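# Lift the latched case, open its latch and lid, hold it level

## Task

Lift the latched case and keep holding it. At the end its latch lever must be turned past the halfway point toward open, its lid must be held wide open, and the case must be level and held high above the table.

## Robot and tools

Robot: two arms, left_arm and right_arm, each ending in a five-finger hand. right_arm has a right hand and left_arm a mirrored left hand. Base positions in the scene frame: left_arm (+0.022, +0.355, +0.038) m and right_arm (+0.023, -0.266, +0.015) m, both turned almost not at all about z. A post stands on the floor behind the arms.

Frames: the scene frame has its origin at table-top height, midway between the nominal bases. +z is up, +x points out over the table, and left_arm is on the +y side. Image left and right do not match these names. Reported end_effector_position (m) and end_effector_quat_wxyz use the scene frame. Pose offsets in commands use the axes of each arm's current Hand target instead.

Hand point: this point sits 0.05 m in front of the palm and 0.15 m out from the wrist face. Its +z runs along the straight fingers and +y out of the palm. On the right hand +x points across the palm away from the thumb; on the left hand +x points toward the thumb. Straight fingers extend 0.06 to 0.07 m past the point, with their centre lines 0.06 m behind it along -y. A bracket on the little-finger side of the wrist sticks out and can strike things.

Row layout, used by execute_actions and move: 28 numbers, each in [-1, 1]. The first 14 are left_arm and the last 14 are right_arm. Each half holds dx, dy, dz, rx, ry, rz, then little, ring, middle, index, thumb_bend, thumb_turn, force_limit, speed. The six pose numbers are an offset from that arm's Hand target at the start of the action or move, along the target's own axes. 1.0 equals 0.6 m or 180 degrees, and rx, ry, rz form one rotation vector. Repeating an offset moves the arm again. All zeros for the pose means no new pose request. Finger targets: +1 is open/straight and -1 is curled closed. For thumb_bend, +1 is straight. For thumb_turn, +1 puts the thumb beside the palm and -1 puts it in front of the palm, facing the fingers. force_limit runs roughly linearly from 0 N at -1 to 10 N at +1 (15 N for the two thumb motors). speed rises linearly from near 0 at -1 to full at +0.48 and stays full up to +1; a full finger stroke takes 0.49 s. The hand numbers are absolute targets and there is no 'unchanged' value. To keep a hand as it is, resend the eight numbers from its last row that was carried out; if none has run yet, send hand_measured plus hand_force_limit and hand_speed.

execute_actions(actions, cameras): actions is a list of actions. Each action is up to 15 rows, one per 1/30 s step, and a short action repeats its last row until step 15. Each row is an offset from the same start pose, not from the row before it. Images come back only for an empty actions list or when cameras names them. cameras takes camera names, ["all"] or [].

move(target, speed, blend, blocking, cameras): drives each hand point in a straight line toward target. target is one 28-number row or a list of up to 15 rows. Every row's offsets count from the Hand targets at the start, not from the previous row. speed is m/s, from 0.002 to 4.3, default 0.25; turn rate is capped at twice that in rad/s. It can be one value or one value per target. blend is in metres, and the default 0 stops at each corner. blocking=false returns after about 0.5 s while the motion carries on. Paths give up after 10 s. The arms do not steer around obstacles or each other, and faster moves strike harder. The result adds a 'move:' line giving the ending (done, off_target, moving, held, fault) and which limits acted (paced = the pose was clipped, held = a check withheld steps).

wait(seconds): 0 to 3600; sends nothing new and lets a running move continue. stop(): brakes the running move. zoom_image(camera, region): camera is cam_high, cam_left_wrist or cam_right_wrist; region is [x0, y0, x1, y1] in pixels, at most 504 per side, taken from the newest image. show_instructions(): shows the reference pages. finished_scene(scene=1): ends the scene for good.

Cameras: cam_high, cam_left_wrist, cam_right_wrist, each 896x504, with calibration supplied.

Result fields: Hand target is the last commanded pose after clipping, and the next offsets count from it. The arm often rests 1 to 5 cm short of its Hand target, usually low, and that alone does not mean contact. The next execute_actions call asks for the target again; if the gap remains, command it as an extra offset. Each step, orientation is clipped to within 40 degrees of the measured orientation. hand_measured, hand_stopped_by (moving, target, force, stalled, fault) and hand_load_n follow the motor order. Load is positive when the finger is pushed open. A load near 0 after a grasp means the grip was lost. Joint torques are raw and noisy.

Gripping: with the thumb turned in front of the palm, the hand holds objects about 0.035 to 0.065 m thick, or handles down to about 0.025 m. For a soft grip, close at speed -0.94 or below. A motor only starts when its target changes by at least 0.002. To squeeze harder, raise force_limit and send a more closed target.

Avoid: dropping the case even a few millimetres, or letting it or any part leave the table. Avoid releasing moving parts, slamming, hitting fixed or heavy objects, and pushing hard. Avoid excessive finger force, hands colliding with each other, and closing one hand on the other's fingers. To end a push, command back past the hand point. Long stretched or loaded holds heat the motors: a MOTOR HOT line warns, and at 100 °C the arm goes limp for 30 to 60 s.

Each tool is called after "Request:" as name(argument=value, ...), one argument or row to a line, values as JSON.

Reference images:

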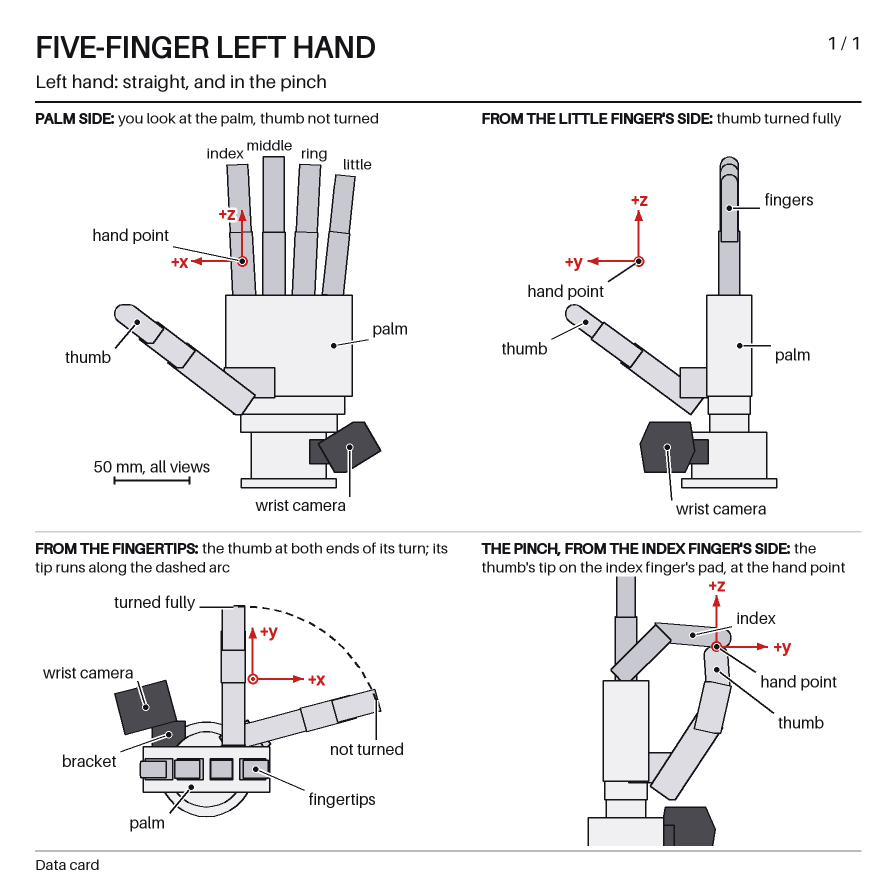

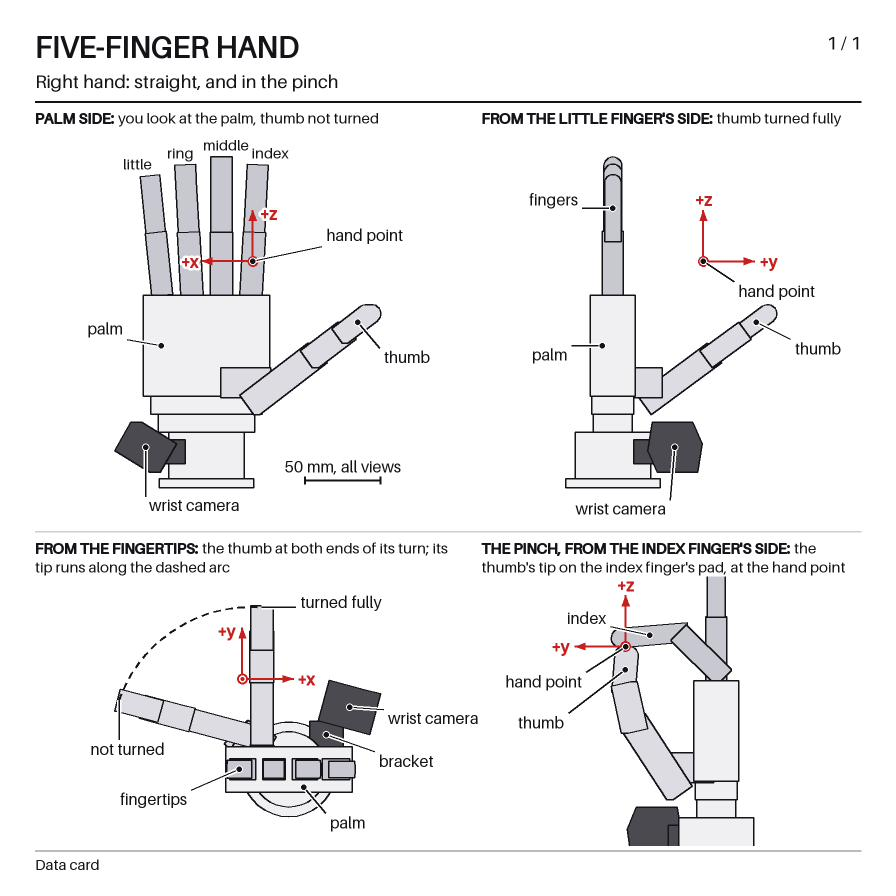

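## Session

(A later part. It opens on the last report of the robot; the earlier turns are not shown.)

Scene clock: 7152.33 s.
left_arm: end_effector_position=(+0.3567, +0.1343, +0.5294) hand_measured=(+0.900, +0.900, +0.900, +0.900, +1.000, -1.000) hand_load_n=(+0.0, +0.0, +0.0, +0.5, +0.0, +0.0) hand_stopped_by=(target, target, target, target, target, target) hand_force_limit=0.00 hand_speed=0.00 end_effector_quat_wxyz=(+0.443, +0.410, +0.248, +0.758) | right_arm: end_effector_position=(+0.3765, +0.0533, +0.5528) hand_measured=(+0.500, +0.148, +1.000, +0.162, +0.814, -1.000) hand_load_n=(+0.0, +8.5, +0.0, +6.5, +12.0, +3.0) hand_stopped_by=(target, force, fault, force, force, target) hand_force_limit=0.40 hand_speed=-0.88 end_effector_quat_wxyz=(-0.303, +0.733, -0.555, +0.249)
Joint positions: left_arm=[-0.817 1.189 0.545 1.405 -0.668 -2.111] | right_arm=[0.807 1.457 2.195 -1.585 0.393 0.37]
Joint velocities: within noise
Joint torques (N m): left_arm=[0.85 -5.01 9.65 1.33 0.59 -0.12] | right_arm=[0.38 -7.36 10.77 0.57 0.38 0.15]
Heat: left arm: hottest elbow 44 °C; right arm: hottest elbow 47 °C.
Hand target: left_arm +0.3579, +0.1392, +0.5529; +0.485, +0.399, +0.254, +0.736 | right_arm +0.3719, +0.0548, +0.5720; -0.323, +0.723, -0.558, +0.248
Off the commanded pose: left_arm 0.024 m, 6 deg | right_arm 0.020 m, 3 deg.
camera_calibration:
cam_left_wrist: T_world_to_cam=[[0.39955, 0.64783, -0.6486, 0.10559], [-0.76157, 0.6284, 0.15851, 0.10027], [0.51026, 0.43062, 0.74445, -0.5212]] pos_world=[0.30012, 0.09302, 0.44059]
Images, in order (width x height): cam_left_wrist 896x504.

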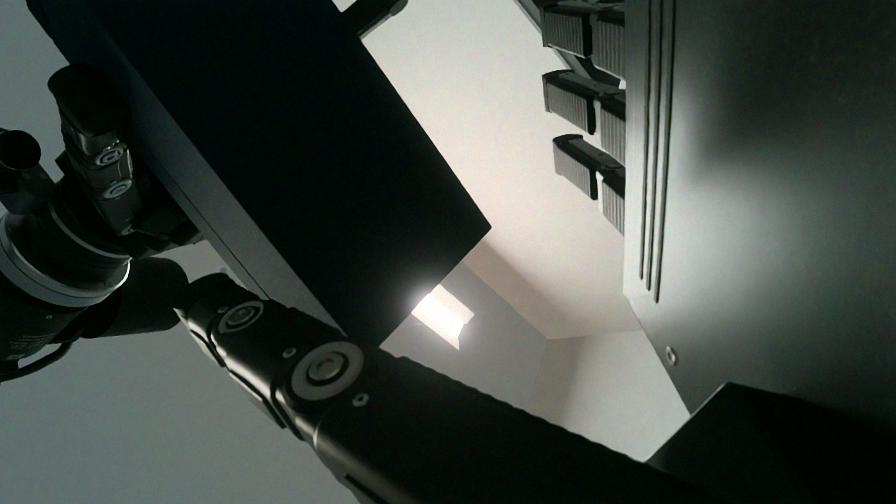

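Request:
move(
  target=[0.0132,0.0242,0.0117,0,0,0,0.9,0.9,0.9,0.9,1,-1,0.0,0.0,0,0,0,0,0,0,0.5,-0.6,1,-0.6,0.4,-1,0.4,-0.88],
  speed=0.04,
  cameras=["all"],
)

Request:
zoom_image(
  camera="cam_left_wrist",
  region=[100, 100, 600, 400],
)

Scene clock: 7170.30 s.
left_arm: end_effector_position=(+0.3554, +0.1358, +0.5447) hand_measured=(+0.900, +0.900, +0.900, +0.900, +1.000, -1.000) hand_load_n=(+0.0, +0.0, +0.0, +0.0, +0.0, -0.5) hand_stopped_by=(target, target, target, target, target, target) hand_force_limit=0.00 hand_speed=0.00 end_effector_quat_wxyz=(+0.442, +0.411, +0.248, +0.758) | right_arm: end_effector_position=(+0.3765, +0.0533, +0.5528) hand_measured=(+0.500, +0.148, +1.000, +0.162, +0.814, -1.000) hand_load_n=(+0.0, +9.0, +0.0, +6.5, +12.0, +3.0) hand_stopped_by=(target, force, fault, force, force, target) hand_force_limit=0.40 hand_speed=-0.88 end_effector_quat_wxyz=(-0.303, +0.733, -0.555, +0.249)
Joint positions: left_arm=[-0.817 1.145 0.564 1.338 -0.668 -2.111] | right_arm=[0.807 1.457 2.195 -1.585 0.393 0.37]
Joint torques (N m): left_arm=[0.26 -5.36 10.15 1.32 0.52 -0.11] | right_arm=[0.38 -7.59 10.78 0.55 0.39 0.15]
Heat: left arm: hottest elbow 46 °C; right arm: hottest elbow 47 °C.
Hand target: left_arm +0.3546, +0.1406, +0.5707; +0.485, +0.399, +0.254, +0.736 | right_arm +0.3719, +0.0548, +0.5720; -0.323, +0.723, -0.558, +0.248
Off the commanded pose: left_arm 0.026 m, 6 deg | right_arm 0.020 m, 3 deg.
joint sent to its limit (left arm) — joint 6 (wrist roll), lower limit. The joint targets are off in orientation, not in position.
move: off_target (left_arm)
cam_left_wrist: T_world_to_cam=[[0.39783, 0.64965, -0.64783, 0.11511], [-0.76115, 0.62795, 0.1623, 0.09373], [0.51224, 0.42852, 0.7443, -0.5329]] pos_world=[0.29852, 0.09472, 0.456]
cam_right_wrist: T_world_to_cam=[[-0.5556, -0.46371, -0.69013, 0.61734], [-0.75401, 0.63079, 0.18319, 0.14143], [0.35038, 0.62215, -0.70011, 0.33666]] pos_world=[0.33168, -0.0124, 0.63583]

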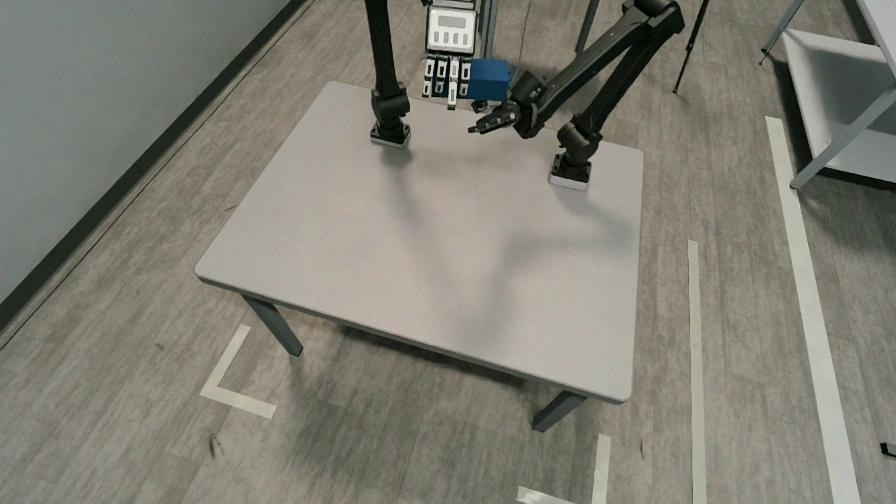

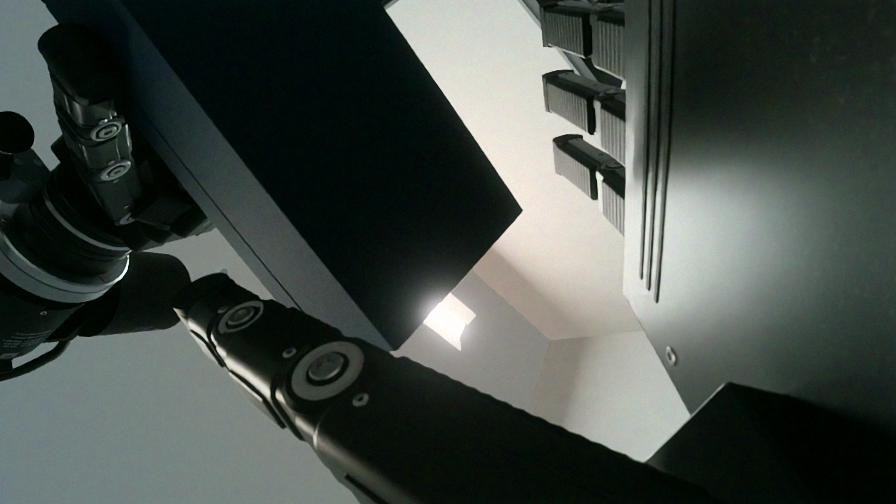

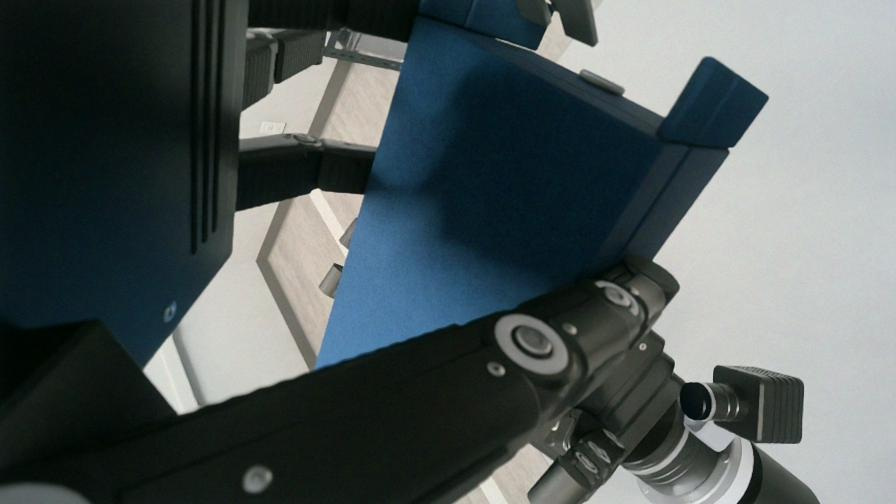

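Scaled by 1.008 from the camera's image (finer frame: 1280x720).

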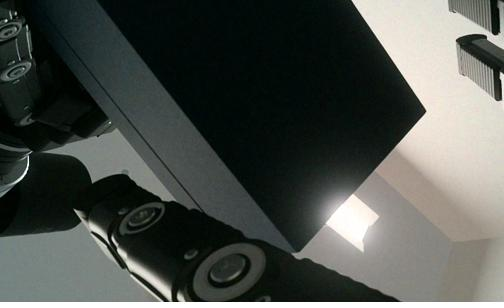

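Request:
move(
  target=[0.0028,0.0063,0.0046,0,0,0,0.9,0.9,0.9,0.9,1,-1,0.0,0.0,0,0,0,0,0,0,0.5,-0.6,1,-0.6,0.4,-1,0.4,-0.88],
  speed=0.03,
)

Scene clock: 7188.03 s.
left_arm: end_effector_position=(+0.3560, +0.1351, +0.5485) hand_measured=(+0.900, +0.900, +0.900, +0.900, +1.000, -1.000) hand_load_n=(+0.0, +0.0, +0.0, +0.0, +0.0, +0.0) hand_stopped_by=(target, target, target, target, target, target) hand_force_limit=0.00 hand_speed=0.00 end_effector_quat_wxyz=(+0.442, +0.412, +0.247, +0.757) | right_arm: end_effector_position=(+0.3765, +0.0533, +0.5528) hand_measured=(+0.500, +0.148, +1.000, +0.162, +0.814, -1.000) hand_load_n=(+0.0, +8.5, +0.0, +6.5, +12.0, +3.0) hand_stopped_by=(target, force, fault, force, force, target) hand_force_limit=0.40 hand_speed=-0.88 end_effector_quat_wxyz=(-0.303, +0.733, -0.555, +0.249)
Joint positions: left_arm=[-0.817 1.137 0.572 1.321 -0.668 -2.111] | right_arm=[0.807 1.457 2.195 -1.585 0.393 0.37]
Joint torques (N m): left_arm=[0.26 -5.01 10.26 1.42 0.53 -0.12] | right_arm=[0.26 -7.41 10.76 0.57 0.39 0.15]
Heat: left arm: hottest elbow 45 °C; right arm: hottest elbow 47 °C.
Hand target: left_arm +0.3547, +0.1405, +0.5757; +0.485, +0.399, +0.254, +0.736 | right_arm +0.3719, +0.0548, +0.5720; -0.323, +0.723, -0.558, +0.248
Off the commanded pose: left_arm 0.028 m, 6 deg | right_arm 0.020 m, 3 deg.
joint sent to its limit (left arm) — joint 6 (wrist roll), lower limit. The joint targets are off in orientation, not in position.
move: off_target (left_arm)

Request:
move(
  target=[0,0,0,0,0,0,0.9,0.9,-0.1,-0.1,0.5,-1,-0.7,-0.88,0,0,0,0,0,0,0.5,-0.6,1,-0.6,0.4,-1,0.4,-0.88],
  cameras=["all"],
)

Request:
zoom_image(
  camera="cam_left_wrist",
  region=[100, 100, 600, 400],
)

Scene clock: 7195.67 s.
left_arm: end_effector_position=(+0.3554, +0.1351, +0.5491) hand_measured=(+0.900, +0.900, +0.266, +0.288, +0.688, -1.000) hand_load_n=(+0.0, +0.0, +4.0, +1.0, +5.0, -0.5) hand_stopped_by=(target, target, force, force, force, target) hand_force_limit=-0.70 hand_speed=-0.88 end_effector_quat_wxyz=(+0.443, +0.412, +0.246, +0.757) | right_arm: end_effector_position=(+0.3768, +0.0533, +0.5529) hand_measured=(+0.500, +0.148, +1.000, +0.162, +0.814, -1.000) hand_load_n=(+0.0, +8.5, +0.0, +6.5, +12.0, +4.0) hand_stopped_by=(target, force, fault, force, force, target) hand_force_limit=0.40 hand_speed=-0.88 end_effector_quat_wxyz=(-0.304, +0.732, -0.557, +0.249)
Joint positions: left_arm=[-0.817 1.136 0.572 1.32 -0.666 -2.112] | right_arm=[0.807 1.457 2.195 -1.585 0.395 0.374]
Joint torques (N m): left_arm=[0.5 -4.95 10.29 1.36 0.39 -0.13] | right_arm=[0.38 -7.53 10.77 0.57 0.31 0.11]
Heat: left arm: hottest elbow 46 °C; right arm: hottest elbow 47 °C.
Hand target: left_arm +0.3547, +0.1405, +0.5757; +0.485, +0.399, +0.254, +0.736 | right_arm +0.3719, +0.0548, +0.5720; -0.323, +0.723, -0.558, +0.248
Off the commanded pose: left_arm 0.027 m, 6 deg | right_arm 0.020 m, 2 deg.
joint sent to its limit (left arm) — joint 6 (wrist roll), lower limit. The joint targets are off in orientation, not in position.
move: done
cam_left_wrist: T_world_to_cam=[[0.39956, 0.64996, -0.64646, 0.11698], [-0.75993, 0.62924, 0.16295, 0.09251], [0.51269, 0.42616, 0.74534, -0.53633]] pos_world=[0.29853, 0.09432, 0.4603]
cam_right_wrist: T_world_to_cam=[[-0.55746, -0.45972, -0.6913, 0.6188], [-0.75129, 0.63369, 0.18443, 0.13972], [0.35328, 0.62218, -0.69863, 0.33469]] pos_world=[0.33168, -0.0123, 0.63584]

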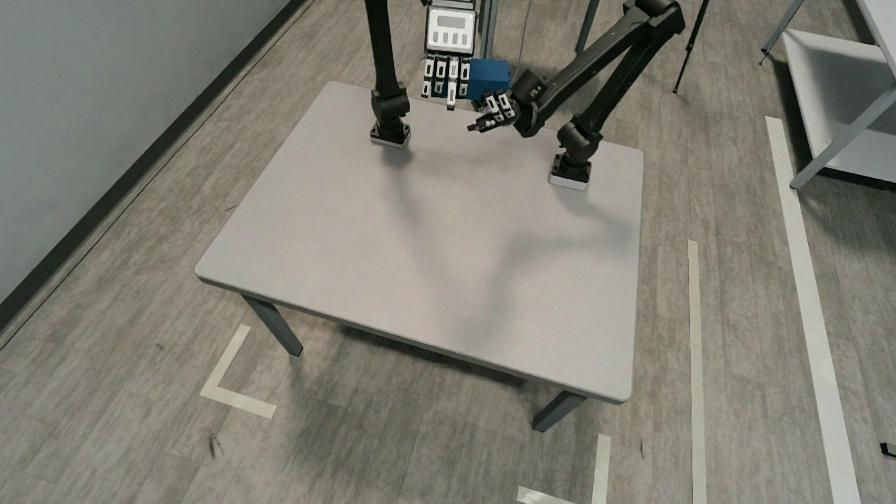

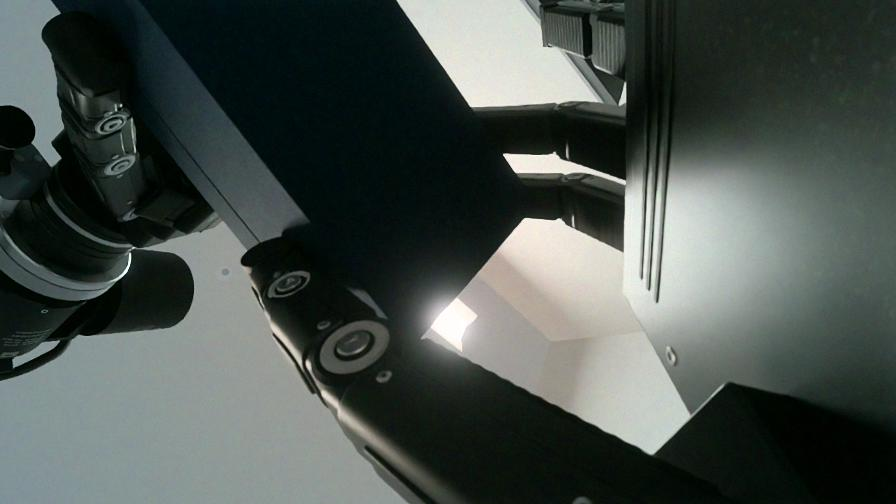

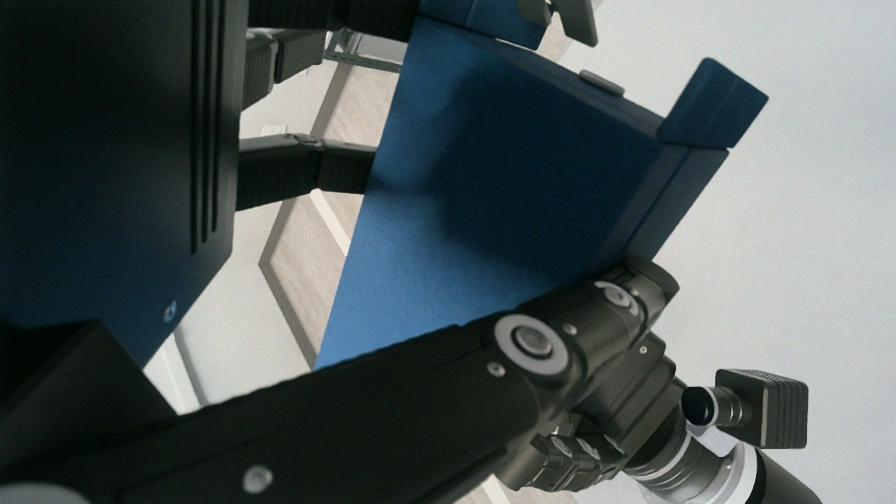

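Scaled by 1.008 from the camera's image (finer frame: 1280x720).

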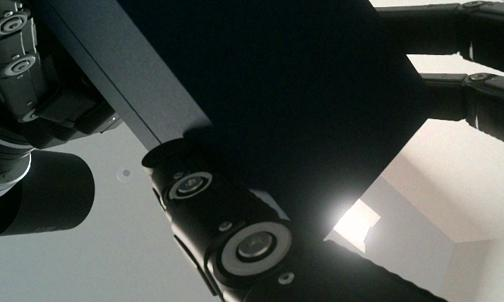

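Request:
move(
  target=[0,0,0,0,0,0,0.9,0.9,-0.3,-0.3,0.4,-1,-0.2,-0.88,0,0,0,0,0,0,0.5,-0.6,1,-0.6,0.4,-1,0.4,-0.88],
)

Request:
move(
  target=[0,0,0,0,0,0,0.9,0.9,-0.5,-0.5,0.3,-1,0.3,-0.88,0,0,0,0,0,0,0.5,-0.6,1,-0.6,0.4,-1,0.4,-0.88],
)

Scene clock: 7205.67 s.
left_arm: end_effector_position=(+0.3554, +0.1351, +0.5491) hand_measured=(+0.900, +0.900, +0.266, +0.280, +0.686, -1.000) hand_load_n=(+0.0, +0.0, +3.5, +4.5, +6.5, -1.5) hand_stopped_by=(target, target, force, force, force, target) hand_force_limit=-0.20 hand_speed=-0.88 end_effector_quat_wxyz=(+0.443, +0.412, +0.246, +0.757) | right_arm: end_effector_position=(+0.3768, +0.0533, +0.5529) hand_measured=(+0.500, +0.148, +1.000, +0.162, +0.814, -1.000) hand_load_n=(+0.0, +8.5, +0.0, +7.0, +12.0, +3.5) hand_stopped_by=(target, force, fault, force, force, target) hand_force_limit=0.40 hand_speed=-0.88 end_effector_quat_wxyz=(-0.304, +0.732, -0.557, +0.249)
Joint positions: left_arm=[-0.817 1.136 0.572 1.32 -0.666 -2.112] | right_arm=[0.807 1.457 2.195 -1.585 0.395 0.374]
Joint torques (N m): left_arm=[0.62 -4.72 10.24 1.36 0.37 -0.11] | right_arm=[0.5 -7.3 10.8 0.55 0.31 0.11]
Heat: left arm: hottest elbow 46 °C; right arm: hottest elbow 47 °C.
Hand target: left_arm +0.3547, +0.1405, +0.5757; +0.485, +0.399, +0.254, +0.736 | right_arm +0.3719, +0.0548, +0.5720; -0.323, +0.723, -0.558, +0.248
Off the commanded pose: left_arm 0.027 m, 6 deg | right_arm 0.020 m, 2 deg.
joint sent to its limit (left arm) — joint 6 (wrist roll), lower limit. The joint targets are off in orientation, not in position.
move: done

Scene clock: 7206.17 s.
left_arm: end_effector_position=(+0.3555, +0.1351, +0.5491) hand_measured=(+0.900, +0.900, +0.248, +0.260, +0.684, -1.000) hand_load_n=(+0.0, +0.0, +7.0, +7.5, +11.5, -2.0) hand_stopped_by=(target, target, force, force, force, target) hand_force_limit=0.30 hand_speed=-0.88 end_effector_quat_wxyz=(+0.443, +0.412, +0.247, +0.757) | right_arm: end_effector_position=(+0.3766, +0.0531, +0.5528) hand_measured=(+0.500, +0.148, +1.000, +0.162, +0.814, -1.000) hand_load_n=(+0.0, +9.0, +0.0, +6.5, +12.0, +2.5) hand_stopped_by=(target, force, fault, force, force, target) hand_force_limit=0.40 hand_speed=-0.88 end_effector_quat_wxyz=(-0.303, +0.732, -0.557, +0.249)
Joint positions: left_arm=[-0.817 1.136 0.572 1.32 -0.666 -2.112] | right_arm=[0.807 1.457 2.195 -1.586 0.395 0.374]
Joint torques (N m): left_arm=[0.44 -5.07 10.28 1.37 0.4 -0.08] | right_arm=[0.38 -7.41 10.78 0.58 0.31 0.11]
Heat: left arm: hottest elbow 46 °C; right arm: hottest elbow 47 °C.
Hand target: left_arm +0.3547, +0.1405, +0.5757; +0.485, +0.399, +0.254, +0.736 | right_arm +0.3718, +0.0547, +0.5720; -0.323, +0.723, -0.558, +0.248
Off the commanded pose: left_arm 0.027 m, 6 deg | right_arm 0.020 m, 2 deg.
joint sent to its limit (left arm) — joint 6 (wrist roll), lower limit. The joint targets are off in orientation, not in position.
move: done

Request:
move(
  target=[0,0,0,0,0,0,0.9,0.9,-0.6,-0.6,0.2,-1,0.7,-0.88,0,0,0,0,0,0,0.5,-0.6,1,-0.6,0.4,-1,0.4,-0.88],
)

Scene clock: 7209.10 s.
left_arm: end_effector_position=(+0.3555, +0.1352, +0.5490) hand_measured=(+0.900, +0.900, +0.230, +0.252, +0.686, -1.000) hand_load_n=(+0.0, +0.0, +11.0, +6.0, +14.0, -2.5) hand_stopped_by=(target, target, force, force, force, target) hand_force_limit=0.70 hand_speed=-0.88 end_effector_quat_wxyz=(+0.443, +0.412, +0.247, +0.757) | right_arm: end_effector_position=(+0.3766, +0.0531, +0.5530) hand_measured=(+0.500, +0.148, +1.000, +0.162, +0.814, -1.000) hand_load_n=(+0.0, +9.5, +0.0, +6.0, +12.0, +2.5) hand_stopped_by=(target, force, fault, force, force, target) hand_force_limit=0.40 hand_speed=-0.88 end_effector_quat_wxyz=(-0.303, +0.732, -0.557, +0.249)
Joint positions: left_arm=[-0.817 1.136 0.572 1.32 -0.667 -2.113] | right_arm=[0.807 1.457 2.196 -1.587 0.395 0.374]
Joint torques (N m): left_arm=[0.44 -4.95 10.32 1.35 0.39 -0.11] | right_arm=[0.32 -7.41 10.7 0.58 0.32 0.11]
Heat: left arm: hottest elbow 46 °C; right arm: hottest elbow 47 °C.
Hand target: left_arm +0.3547, +0.1405, +0.5757; +0.485, +0.399, +0.254, +0.736 | right_arm +0.3718, +0.0547, +0.5720; -0.322, +0.723, -0.558, +0.248
Off the commanded pose: left_arm 0.027 m, 6 deg | right_arm 0.020 m, 2 deg.
joint sent to its limit (left arm) — joint 6 (wrist roll), lower limit. The joint targets are off in orientation, not in position.
move: done

Request:
move(
  target=[0,0,0,0,0,0,0.9,0.9,-0.6,-0.6,0.2,-1,0.7,-0.88,0,0,0,0,0,0,0.5,0.25,1,0.25,0.87,-1,0.4,-0.9],
)

Request:
move(
  target=[0,0,0,0,0,0,0.9,0.9,-0.6,-0.6,0.2,-1,0.7,-0.88,0,0,0,0,0,0,0.6,0.6,1,0.6,0.98,-1,0.4,-0.7],
  cameras=["all"],
)

Scene clock: 7213.33 s.
left_arm: end_effector_position=(+0.3564, +0.1345, +0.5482) hand_measured=(+0.900, +0.900, +0.230, +0.252, +0.686, -1.000) hand_load_n=(+0.0, +0.0, +11.0, +6.0, +14.5, -2.0) hand_stopped_by=(target, target, force, force, force, target) hand_force_limit=0.70 hand_speed=-0.88 end_effector_quat_wxyz=(+0.442, +0.414, +0.247, +0.757) | right_arm: end_effector_position=(+0.3763, +0.0529, +0.5571) hand_measured=(+0.500, +0.250, +1.000, +0.250, +0.870, -1.000) hand_load_n=(+0.0, +0.0, +0.0, +0.0, +0.0, +0.0) hand_stopped_by=(target, target, fault, target, target, target) hand_force_limit=0.40 hand_speed=-0.90 end_effector_quat_wxyz=(-0.308, +0.730, -0.557, +0.249)
Joint positions: left_arm=[-0.817 1.136 0.572 1.315 -0.667 -2.113] | right_arm=[0.807 1.457 2.206 -1.587 0.395 0.374]
Joint torques (N m): left_arm=[0.26 -5.01 10.19 1.55 0.5 -0.13] | right_arm=[0.44 -7.36 10.02 0.61 0.32 0.11]
Heat: left arm: hottest elbow 46 °C; right arm: hottest elbow 46 °C.
Hand target: left_arm +0.3547, +0.1405, +0.5757; +0.485, +0.399, +0.254, +0.736 | right_arm +0.3718, +0.0547, +0.5720; -0.322, +0.723, -0.558, +0.248
Off the commanded pose: left_arm 0.028 m, 6 deg | right_arm 0.016 m, 2 deg.
joint sent to its limit (left arm) — joint 6 (wrist roll), lower limit. The joint targets are off in orientation, not in position.
move: done

Scene clock: 7214.03 s.
left_arm: end_effector_position=(+0.3564, +0.1345, +0.5482) hand_measured=(+0.900, +0.900, +0.230, +0.252, +0.686, -1.000) hand_load_n=(+0.0, +0.0, +11.0, +5.5, +14.5, -2.0) hand_stopped_by=(target, target, force, force, force, target) hand_force_limit=0.70 hand_speed=-0.88 end_effector_quat_wxyz=(+0.442, +0.414, +0.247, +0.757) | right_arm: end_effector_position=(+0.3763, +0.0529, +0.5571) hand_measured=(+0.600, +0.600, +1.000, +0.600, +0.980, -1.000) hand_load_n=(+0.0, +0.0, +0.0, +0.0, +0.0, +0.0) hand_stopped_by=(target, target, fault, target, target, target) hand_force_limit=0.40 hand_speed=-0.70 end_effector_quat_wxyz=(-0.308, +0.730, -0.557, +0.249)
Joint positions: left_arm=[-0.817 1.136 0.572 1.315 -0.667 -2.113] | right_arm=[0.807 1.457 2.206 -1.587 0.395 0.374]
Joint torques (N m): left_arm=[0.09 -4.89 10.26 1.61 0.5 -0.11] | right_arm=[0.32 -7.3 10.07 0.59 0.33 0.11]
Heat: left arm: hottest elbow 46 °C; right arm: hottest elbow 46 °C.
Hand target: left_arm +0.3547, +0.1405, +0.5757; +0.485, +0.399, +0.254, +0.736 | right_arm +0.3718, +0.0547, +0.5720; -0.322, +0.723, -0.558, +0.248
Off the commanded pose: left_arm 0.028 m, 6 deg | right_arm 0.016 m, 2 deg.
joint sent to its limit (left arm) — joint 6 (wrist roll), lower limit. The joint targets are off in orientation, not in position.
move: done
cam_left_wrist: T_world_to_cam=[[0.39622, 0.65177, -0.64669, 0.11746], [-0.75948, 0.62845, 0.16806, 0.09078], [0.51595, 0.42456, 0.74401, -0.53615]] pos_world=[0.29903, 0.09402, 0.4596]
cam_right_wrist: T_world_to_cam=[[-0.55327, -0.45535, -0.69753, 0.62286], [-0.75251, 0.63233, 0.18409, 0.13956], [0.35725, 0.62675, -0.6925, 0.33295]] pos_world=[0.33068, -0.01331, 0.63934]

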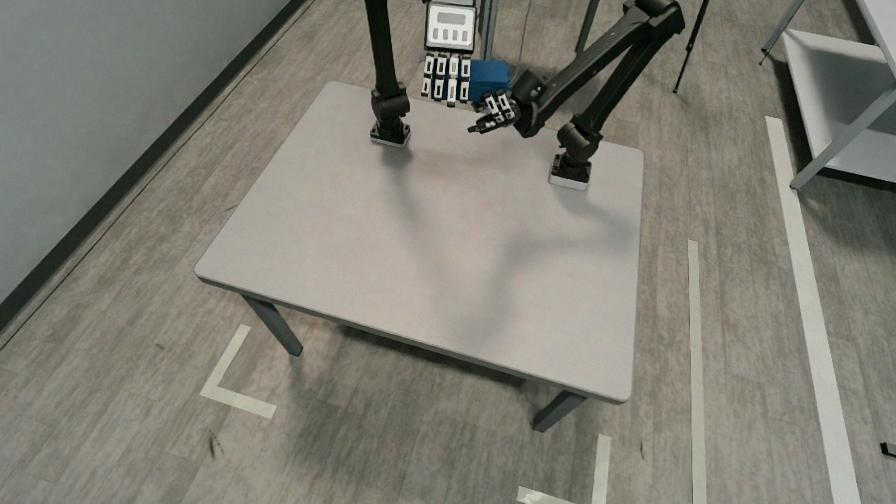

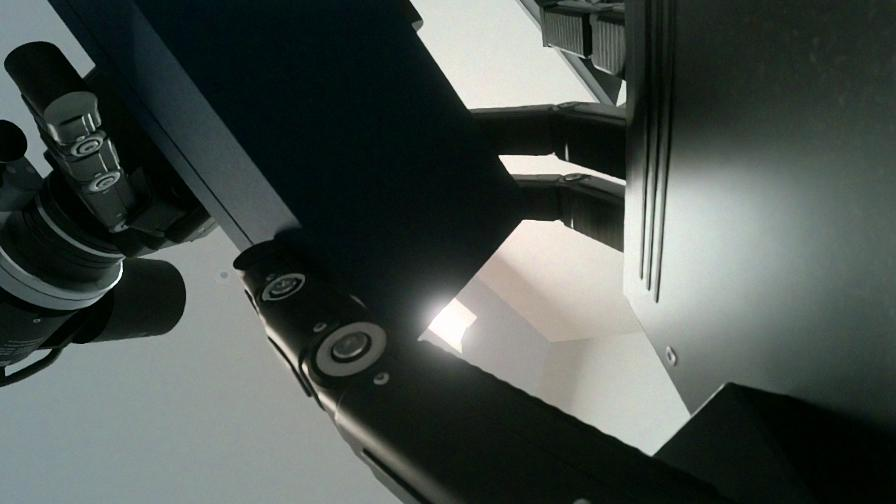

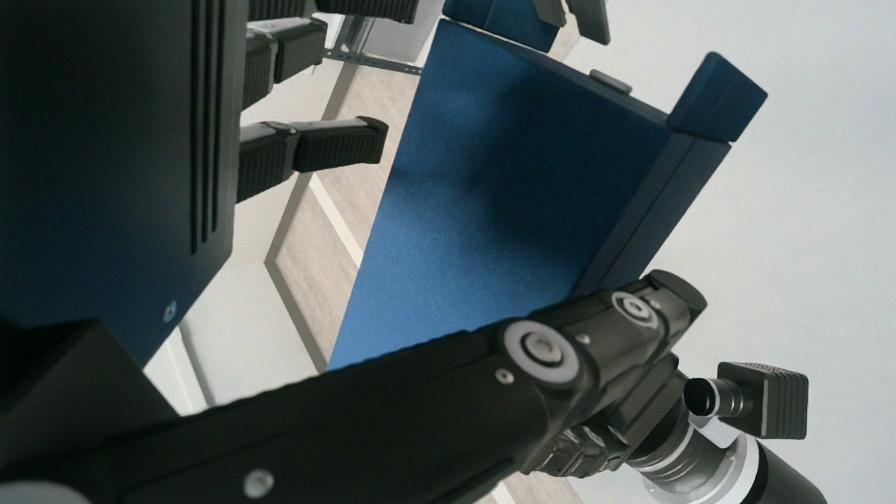

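Request:
move(
  target=[0,0,0,0,0,0,0.9,0.9,-0.6,-0.6,0.2,-1,0.7,-0.88,0,-0.0928,-0.0835,0,0,0,0.6,0.6,1,0.6,0.98,-1,0.4,-0.7],
  speed=0.05,
  cameras=["all"],
)

Request:
zoom_image(
  camera="cam_high",
  region=[415, 25, 535, 125],
)

Request:
zoom_image(
  camera="cam_right_wrist",
  region=[400, 0, 800, 400],
)

Scene clock: 7251.03 s.
left_arm: end_effector_position=(+0.3564, +0.1345, +0.5482) hand_measured=(+0.900, +0.900, +0.230, +0.252, +0.686, -1.000) hand_load_n=(+0.0, +0.0, +11.0, +5.5, +14.5, -2.0) hand_stopped_by=(target, target, force, force, force, target) hand_force_limit=0.70 hand_speed=-0.88 end_effector_quat_wxyz=(+0.442, +0.414, +0.247, +0.757) | right_arm: end_effector_position=(+0.3761, +0.0522, +0.6417) hand_measured=(+0.600, +0.600, +1.000, +0.600, +0.980, -1.000) hand_load_n=(+0.0, +0.0, +0.0, +0.0, +0.0, +0.0) hand_stopped_by=(target, target, fault, target, target, target) hand_force_limit=0.40 hand_speed=-0.70 end_effector_quat_wxyz=(-0.377, +0.700, -0.549, +0.259)
Joint positions: left_arm=[-0.817 1.136 0.572 1.315 -0.667 -2.113] | right_arm=[0.807 1.569 2.581 -1.694 0.395 0.365]
Joint torques (N m): left_arm=[0.21 -5.19 10.26 1.55 0.49 -0.11] | right_arm=[0.62 -6.65 8.05 0.62 0.2 -0.12]
Heat: left arm: hottest elbow 47 °C; right arm: hottest elbow 47 °C.
Hand target: left_arm +0.3547, +0.1405, +0.5757; +0.485, +0.399, +0.254, +0.736 | right_arm +0.3719, +0.0547, +0.6469; -0.323, +0.723, -0.558, +0.248
Off the commanded pose: left_arm 0.028 m, 6 deg | right_arm 0.007 m, 7 deg.
joint sent to its limit (left arm) — joint 6 (wrist roll), lower limit. The joint targets are off in orientation, not in position.
joint sent to its limit (right arm) — joint 4 (wrist pitch), lower limit. The joint targets are off in orientation, not in position.
move: off_target (right_arm)
cam_left_wrist: T_world_to_cam=[[0.39622, 0.65177, -0.64669, 0.11746], [-0.75948, 0.62845, 0.16806, 0.09078], [0.51595, 0.42456, 0.74401, -0.53615]] pos_world=[0.29903, 0.09402, 0.4596]
cam_right_wrist: T_world_to_cam=[[-0.46712, -0.38006, -0.79835, 0.70976], [-0.77571, 0.60948, 0.16373, 0.14733], [0.42435, 0.69576, -0.57951, 0.29068]] pos_world=[0.32248, -0.02229, 0.71097]

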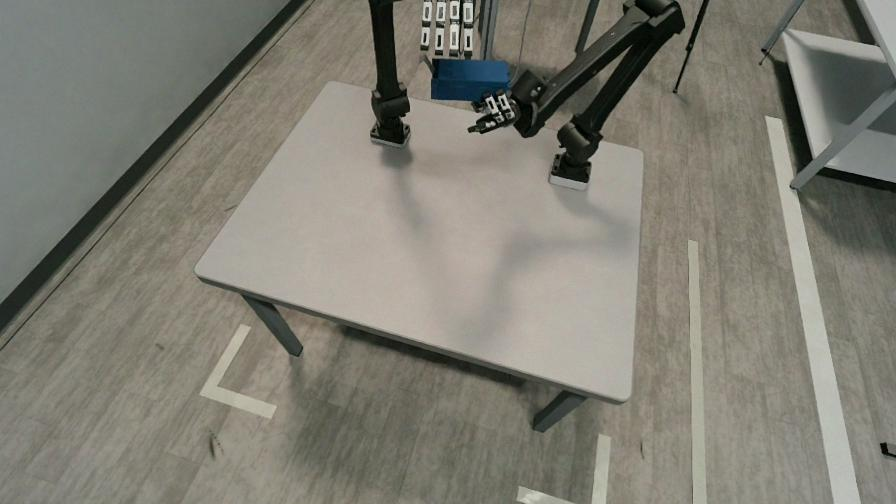

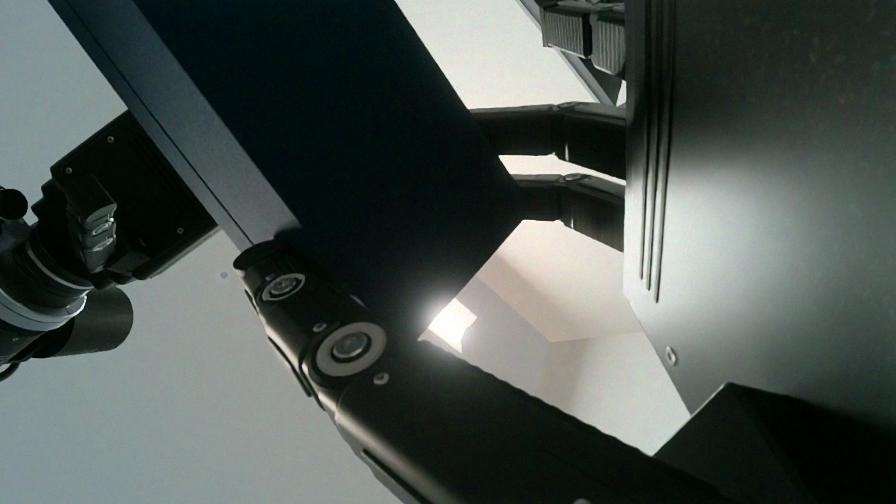

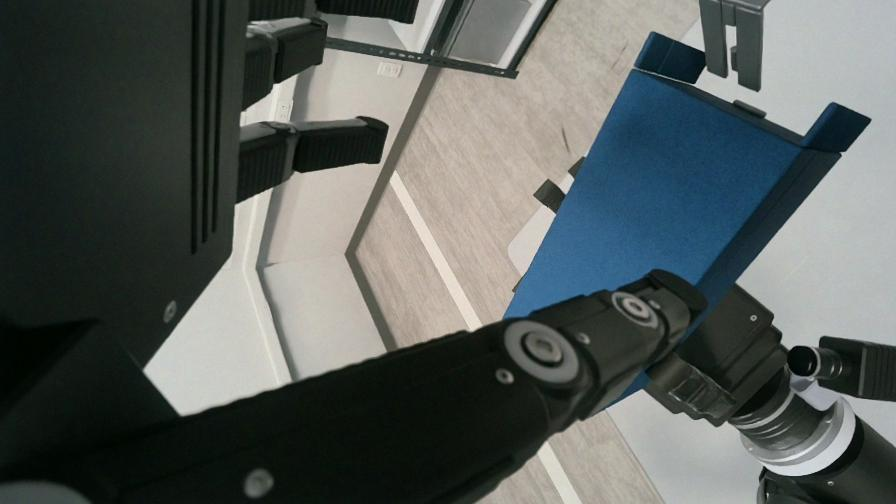

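Scaled by 4.200 from the camera's image (finer frame: 1280x720).

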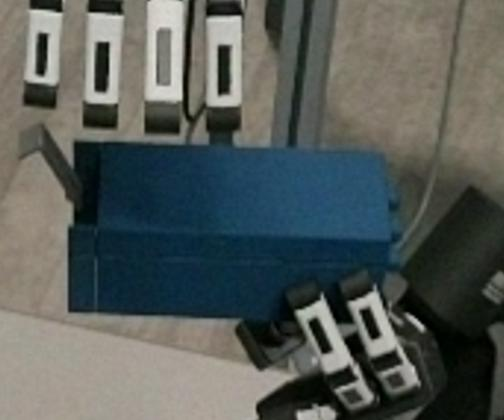

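Scaled by 1.260 from the camera's image (finer frame: 1280x720).

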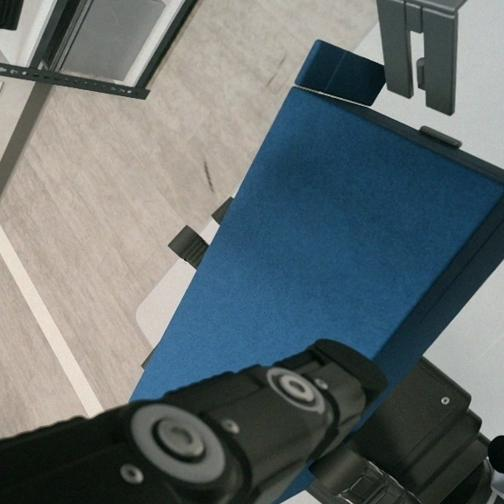

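Request:
move(
  target=[
    [0,0,0,0,0,0,0.9,0.9,-0.6,-0.6,0.2,-1,0.7,-0.88,0.3505,0.076,-0.1175,0,0,0,0.6,0.6,1,0.6,0.98,-1,0.4,-0.7],
    [0,0,0,0,0,0,0.9,0.9,-0.6,-0.6,0.2,-1,0.7,-0.88,0.3235,0.1533,-0.0543,0.0605,-0.248,-0.1808,0.6,0.6,1,0.6,0.98,-1,0.4,-0.7],
    [0,0,0,0,0,0,0.9,0.9,-0.6,-0.6,0.2,-1,0.7,-0.88,0.3235,0.2338,0.0182,0.0605,-0.248,-0.1808,1,1,1,1,-0.7,-1,-0.6,-0.3],
  ],
  speed=0.12,
  blend=0.03,
  cameras=["all"],
)

Request:
zoom_image(
  camera="cam_high",
  region=[355, 25, 535, 135],
)

Scene clock: 7315.77 s.
left_arm: end_effector_position=(+0.3564, +0.1345, +0.5482) hand_measured=(+0.900, +0.900, +0.230, +0.252, +0.686, -1.000) hand_load_n=(+0.0, +0.0, +11.0, +6.0, +14.5, -1.5) hand_stopped_by=(target, target, force, force, force, target) hand_force_limit=0.70 hand_speed=-0.88 end_effector_quat_wxyz=(+0.442, +0.414, +0.247, +0.757) | right_arm: end_effector_position=(+0.3447, -0.1552, +0.5313) hand_measured=(+1.000, +1.000, +1.000, +1.000, -0.700, -1.000) hand_load_n=(-0.5, +0.0, +0.0, +0.0, +0.0, +0.0) hand_stopped_by=(target, target, fault, target, target, target) hand_force_limit=-0.60 hand_speed=-0.30 end_effector_quat_wxyz=(-0.497, +0.845, -0.169, +0.102)
Joint positions: left_arm=[-0.817 1.136 0.572 1.315 -0.667 -2.113] | right_arm=[-0.087 1.204 1.817 -1.695 -0.988 -1.01]
Joint torques (N m): left_arm=[0.67 -5.19 10.26 1.58 0.49 -0.1] | right_arm=[-0.09 -4.89 7.62 0.08 -0.58 -0.12]
Heat: left arm: hottest elbow 48 °C; right arm: hottest elbow 44 °C.
Hand target: left_arm +0.3547, +0.1405, +0.5757; +0.485, +0.399, +0.254, +0.736 | right_arm +0.3383, -0.1547, +0.5351; -0.491, +0.853, -0.152, +0.087
Off the commanded pose: left_arm 0.028 m, 6 deg | right_arm 0.007 m, 3 deg.
joint sent to its limit (left arm) — joint 6 (wrist roll), lower limit. The joint targets are off in orientation, not in position.
joint sent to its limit (right arm) — joint 4 (wrist pitch), lower limit. The joint targets are off in orientation, not in position.
move: off_target (right_arm); target 3's new numbers were sent with right_arm's hand 0.007 m and 3 deg from that target
cam_left_wrist: T_world_to_cam=[[0.39622, 0.65177, -0.64669, 0.11746], [-0.75948, 0.62845, 0.16806, 0.09078], [0.51595, 0.42456, 0.74401, -0.53615]] pos_world=[0.29903, 0.09402, 0.4596]
cam_right_wrist: T_world_to_cam=[[0.08935, -0.53341, -0.84112, 0.33522], [-0.96873, -0.24281, 0.05107, 0.26149], [-0.23147, 0.81025, -0.53843, 0.60632]] pos_world=[0.36371, -0.24897, 0.59506]

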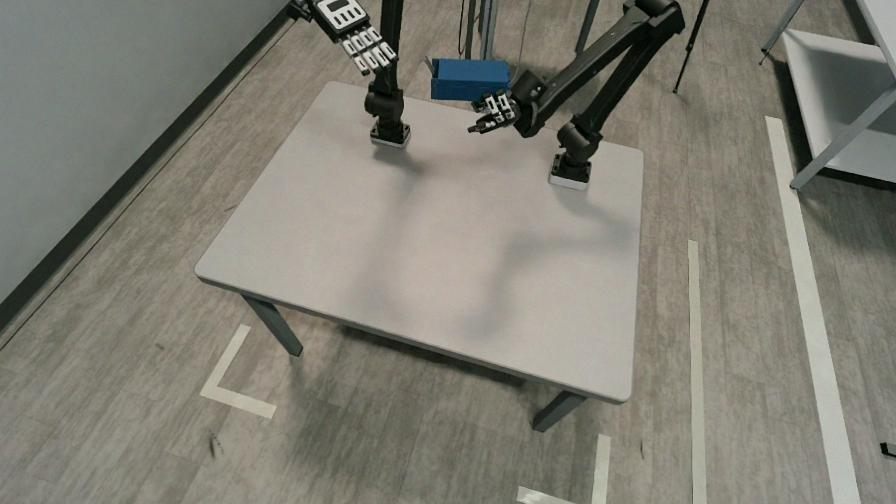

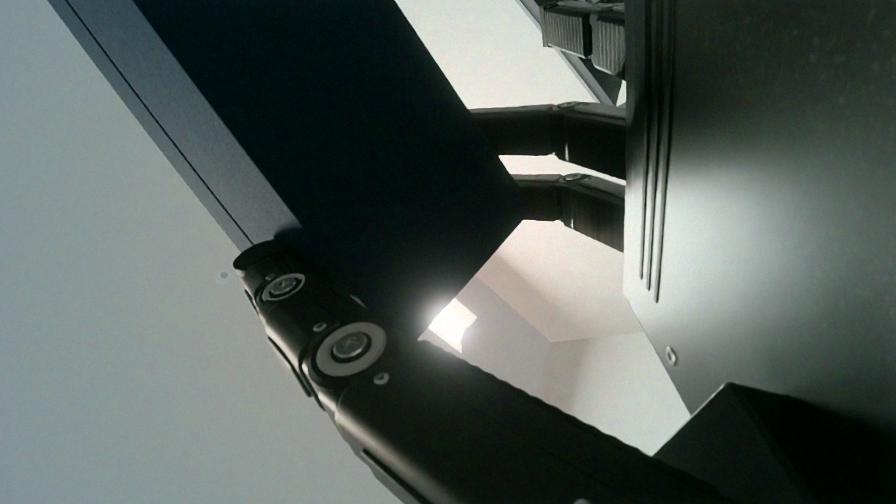

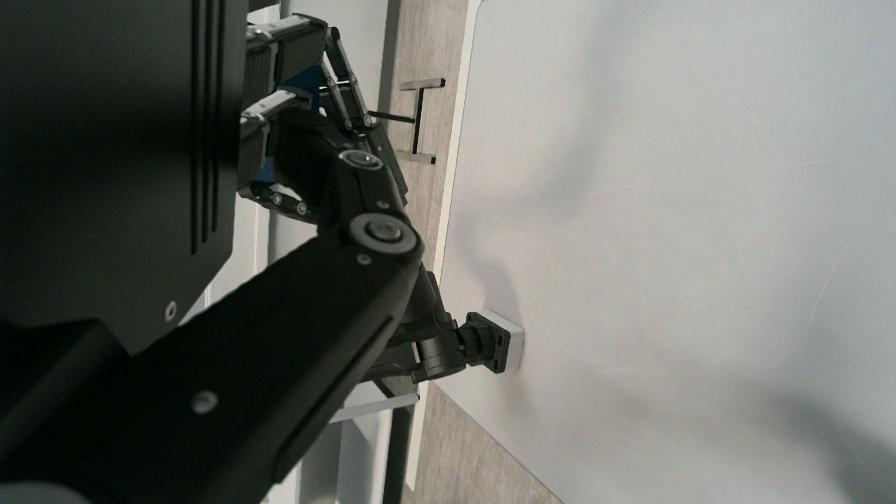

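Scaled by 2.800 from the camera's image (finer frame: 1280x720).

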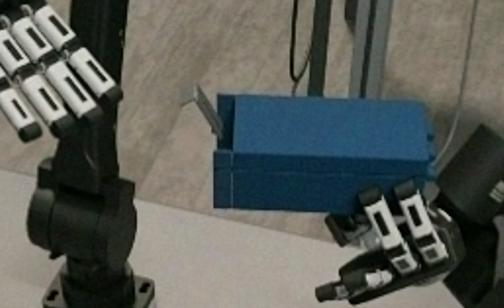

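Request:
zoom_image(
  camera="cam_high",
  region=[415, 45, 475, 115],
)

Request:
zoom_image(
  camera="cam_high",
  region=[465, 45, 525, 115],
)

Scaled by 7.200 from the camera's image (finer frame: 1280x720).

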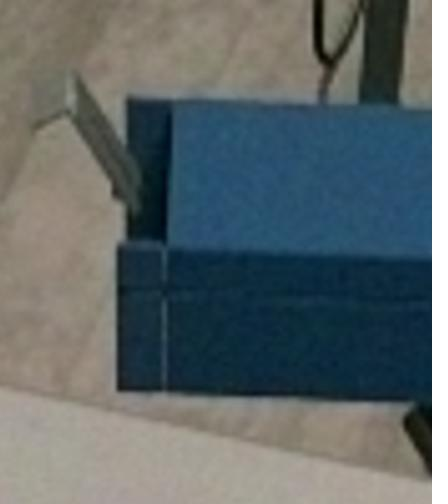

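Scaled by 7.200 from the camera's image (finer frame: 1280x720).

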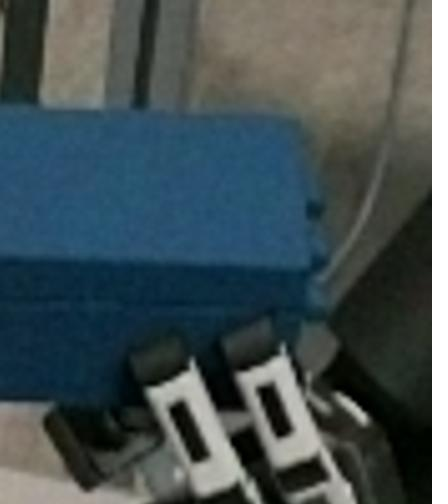

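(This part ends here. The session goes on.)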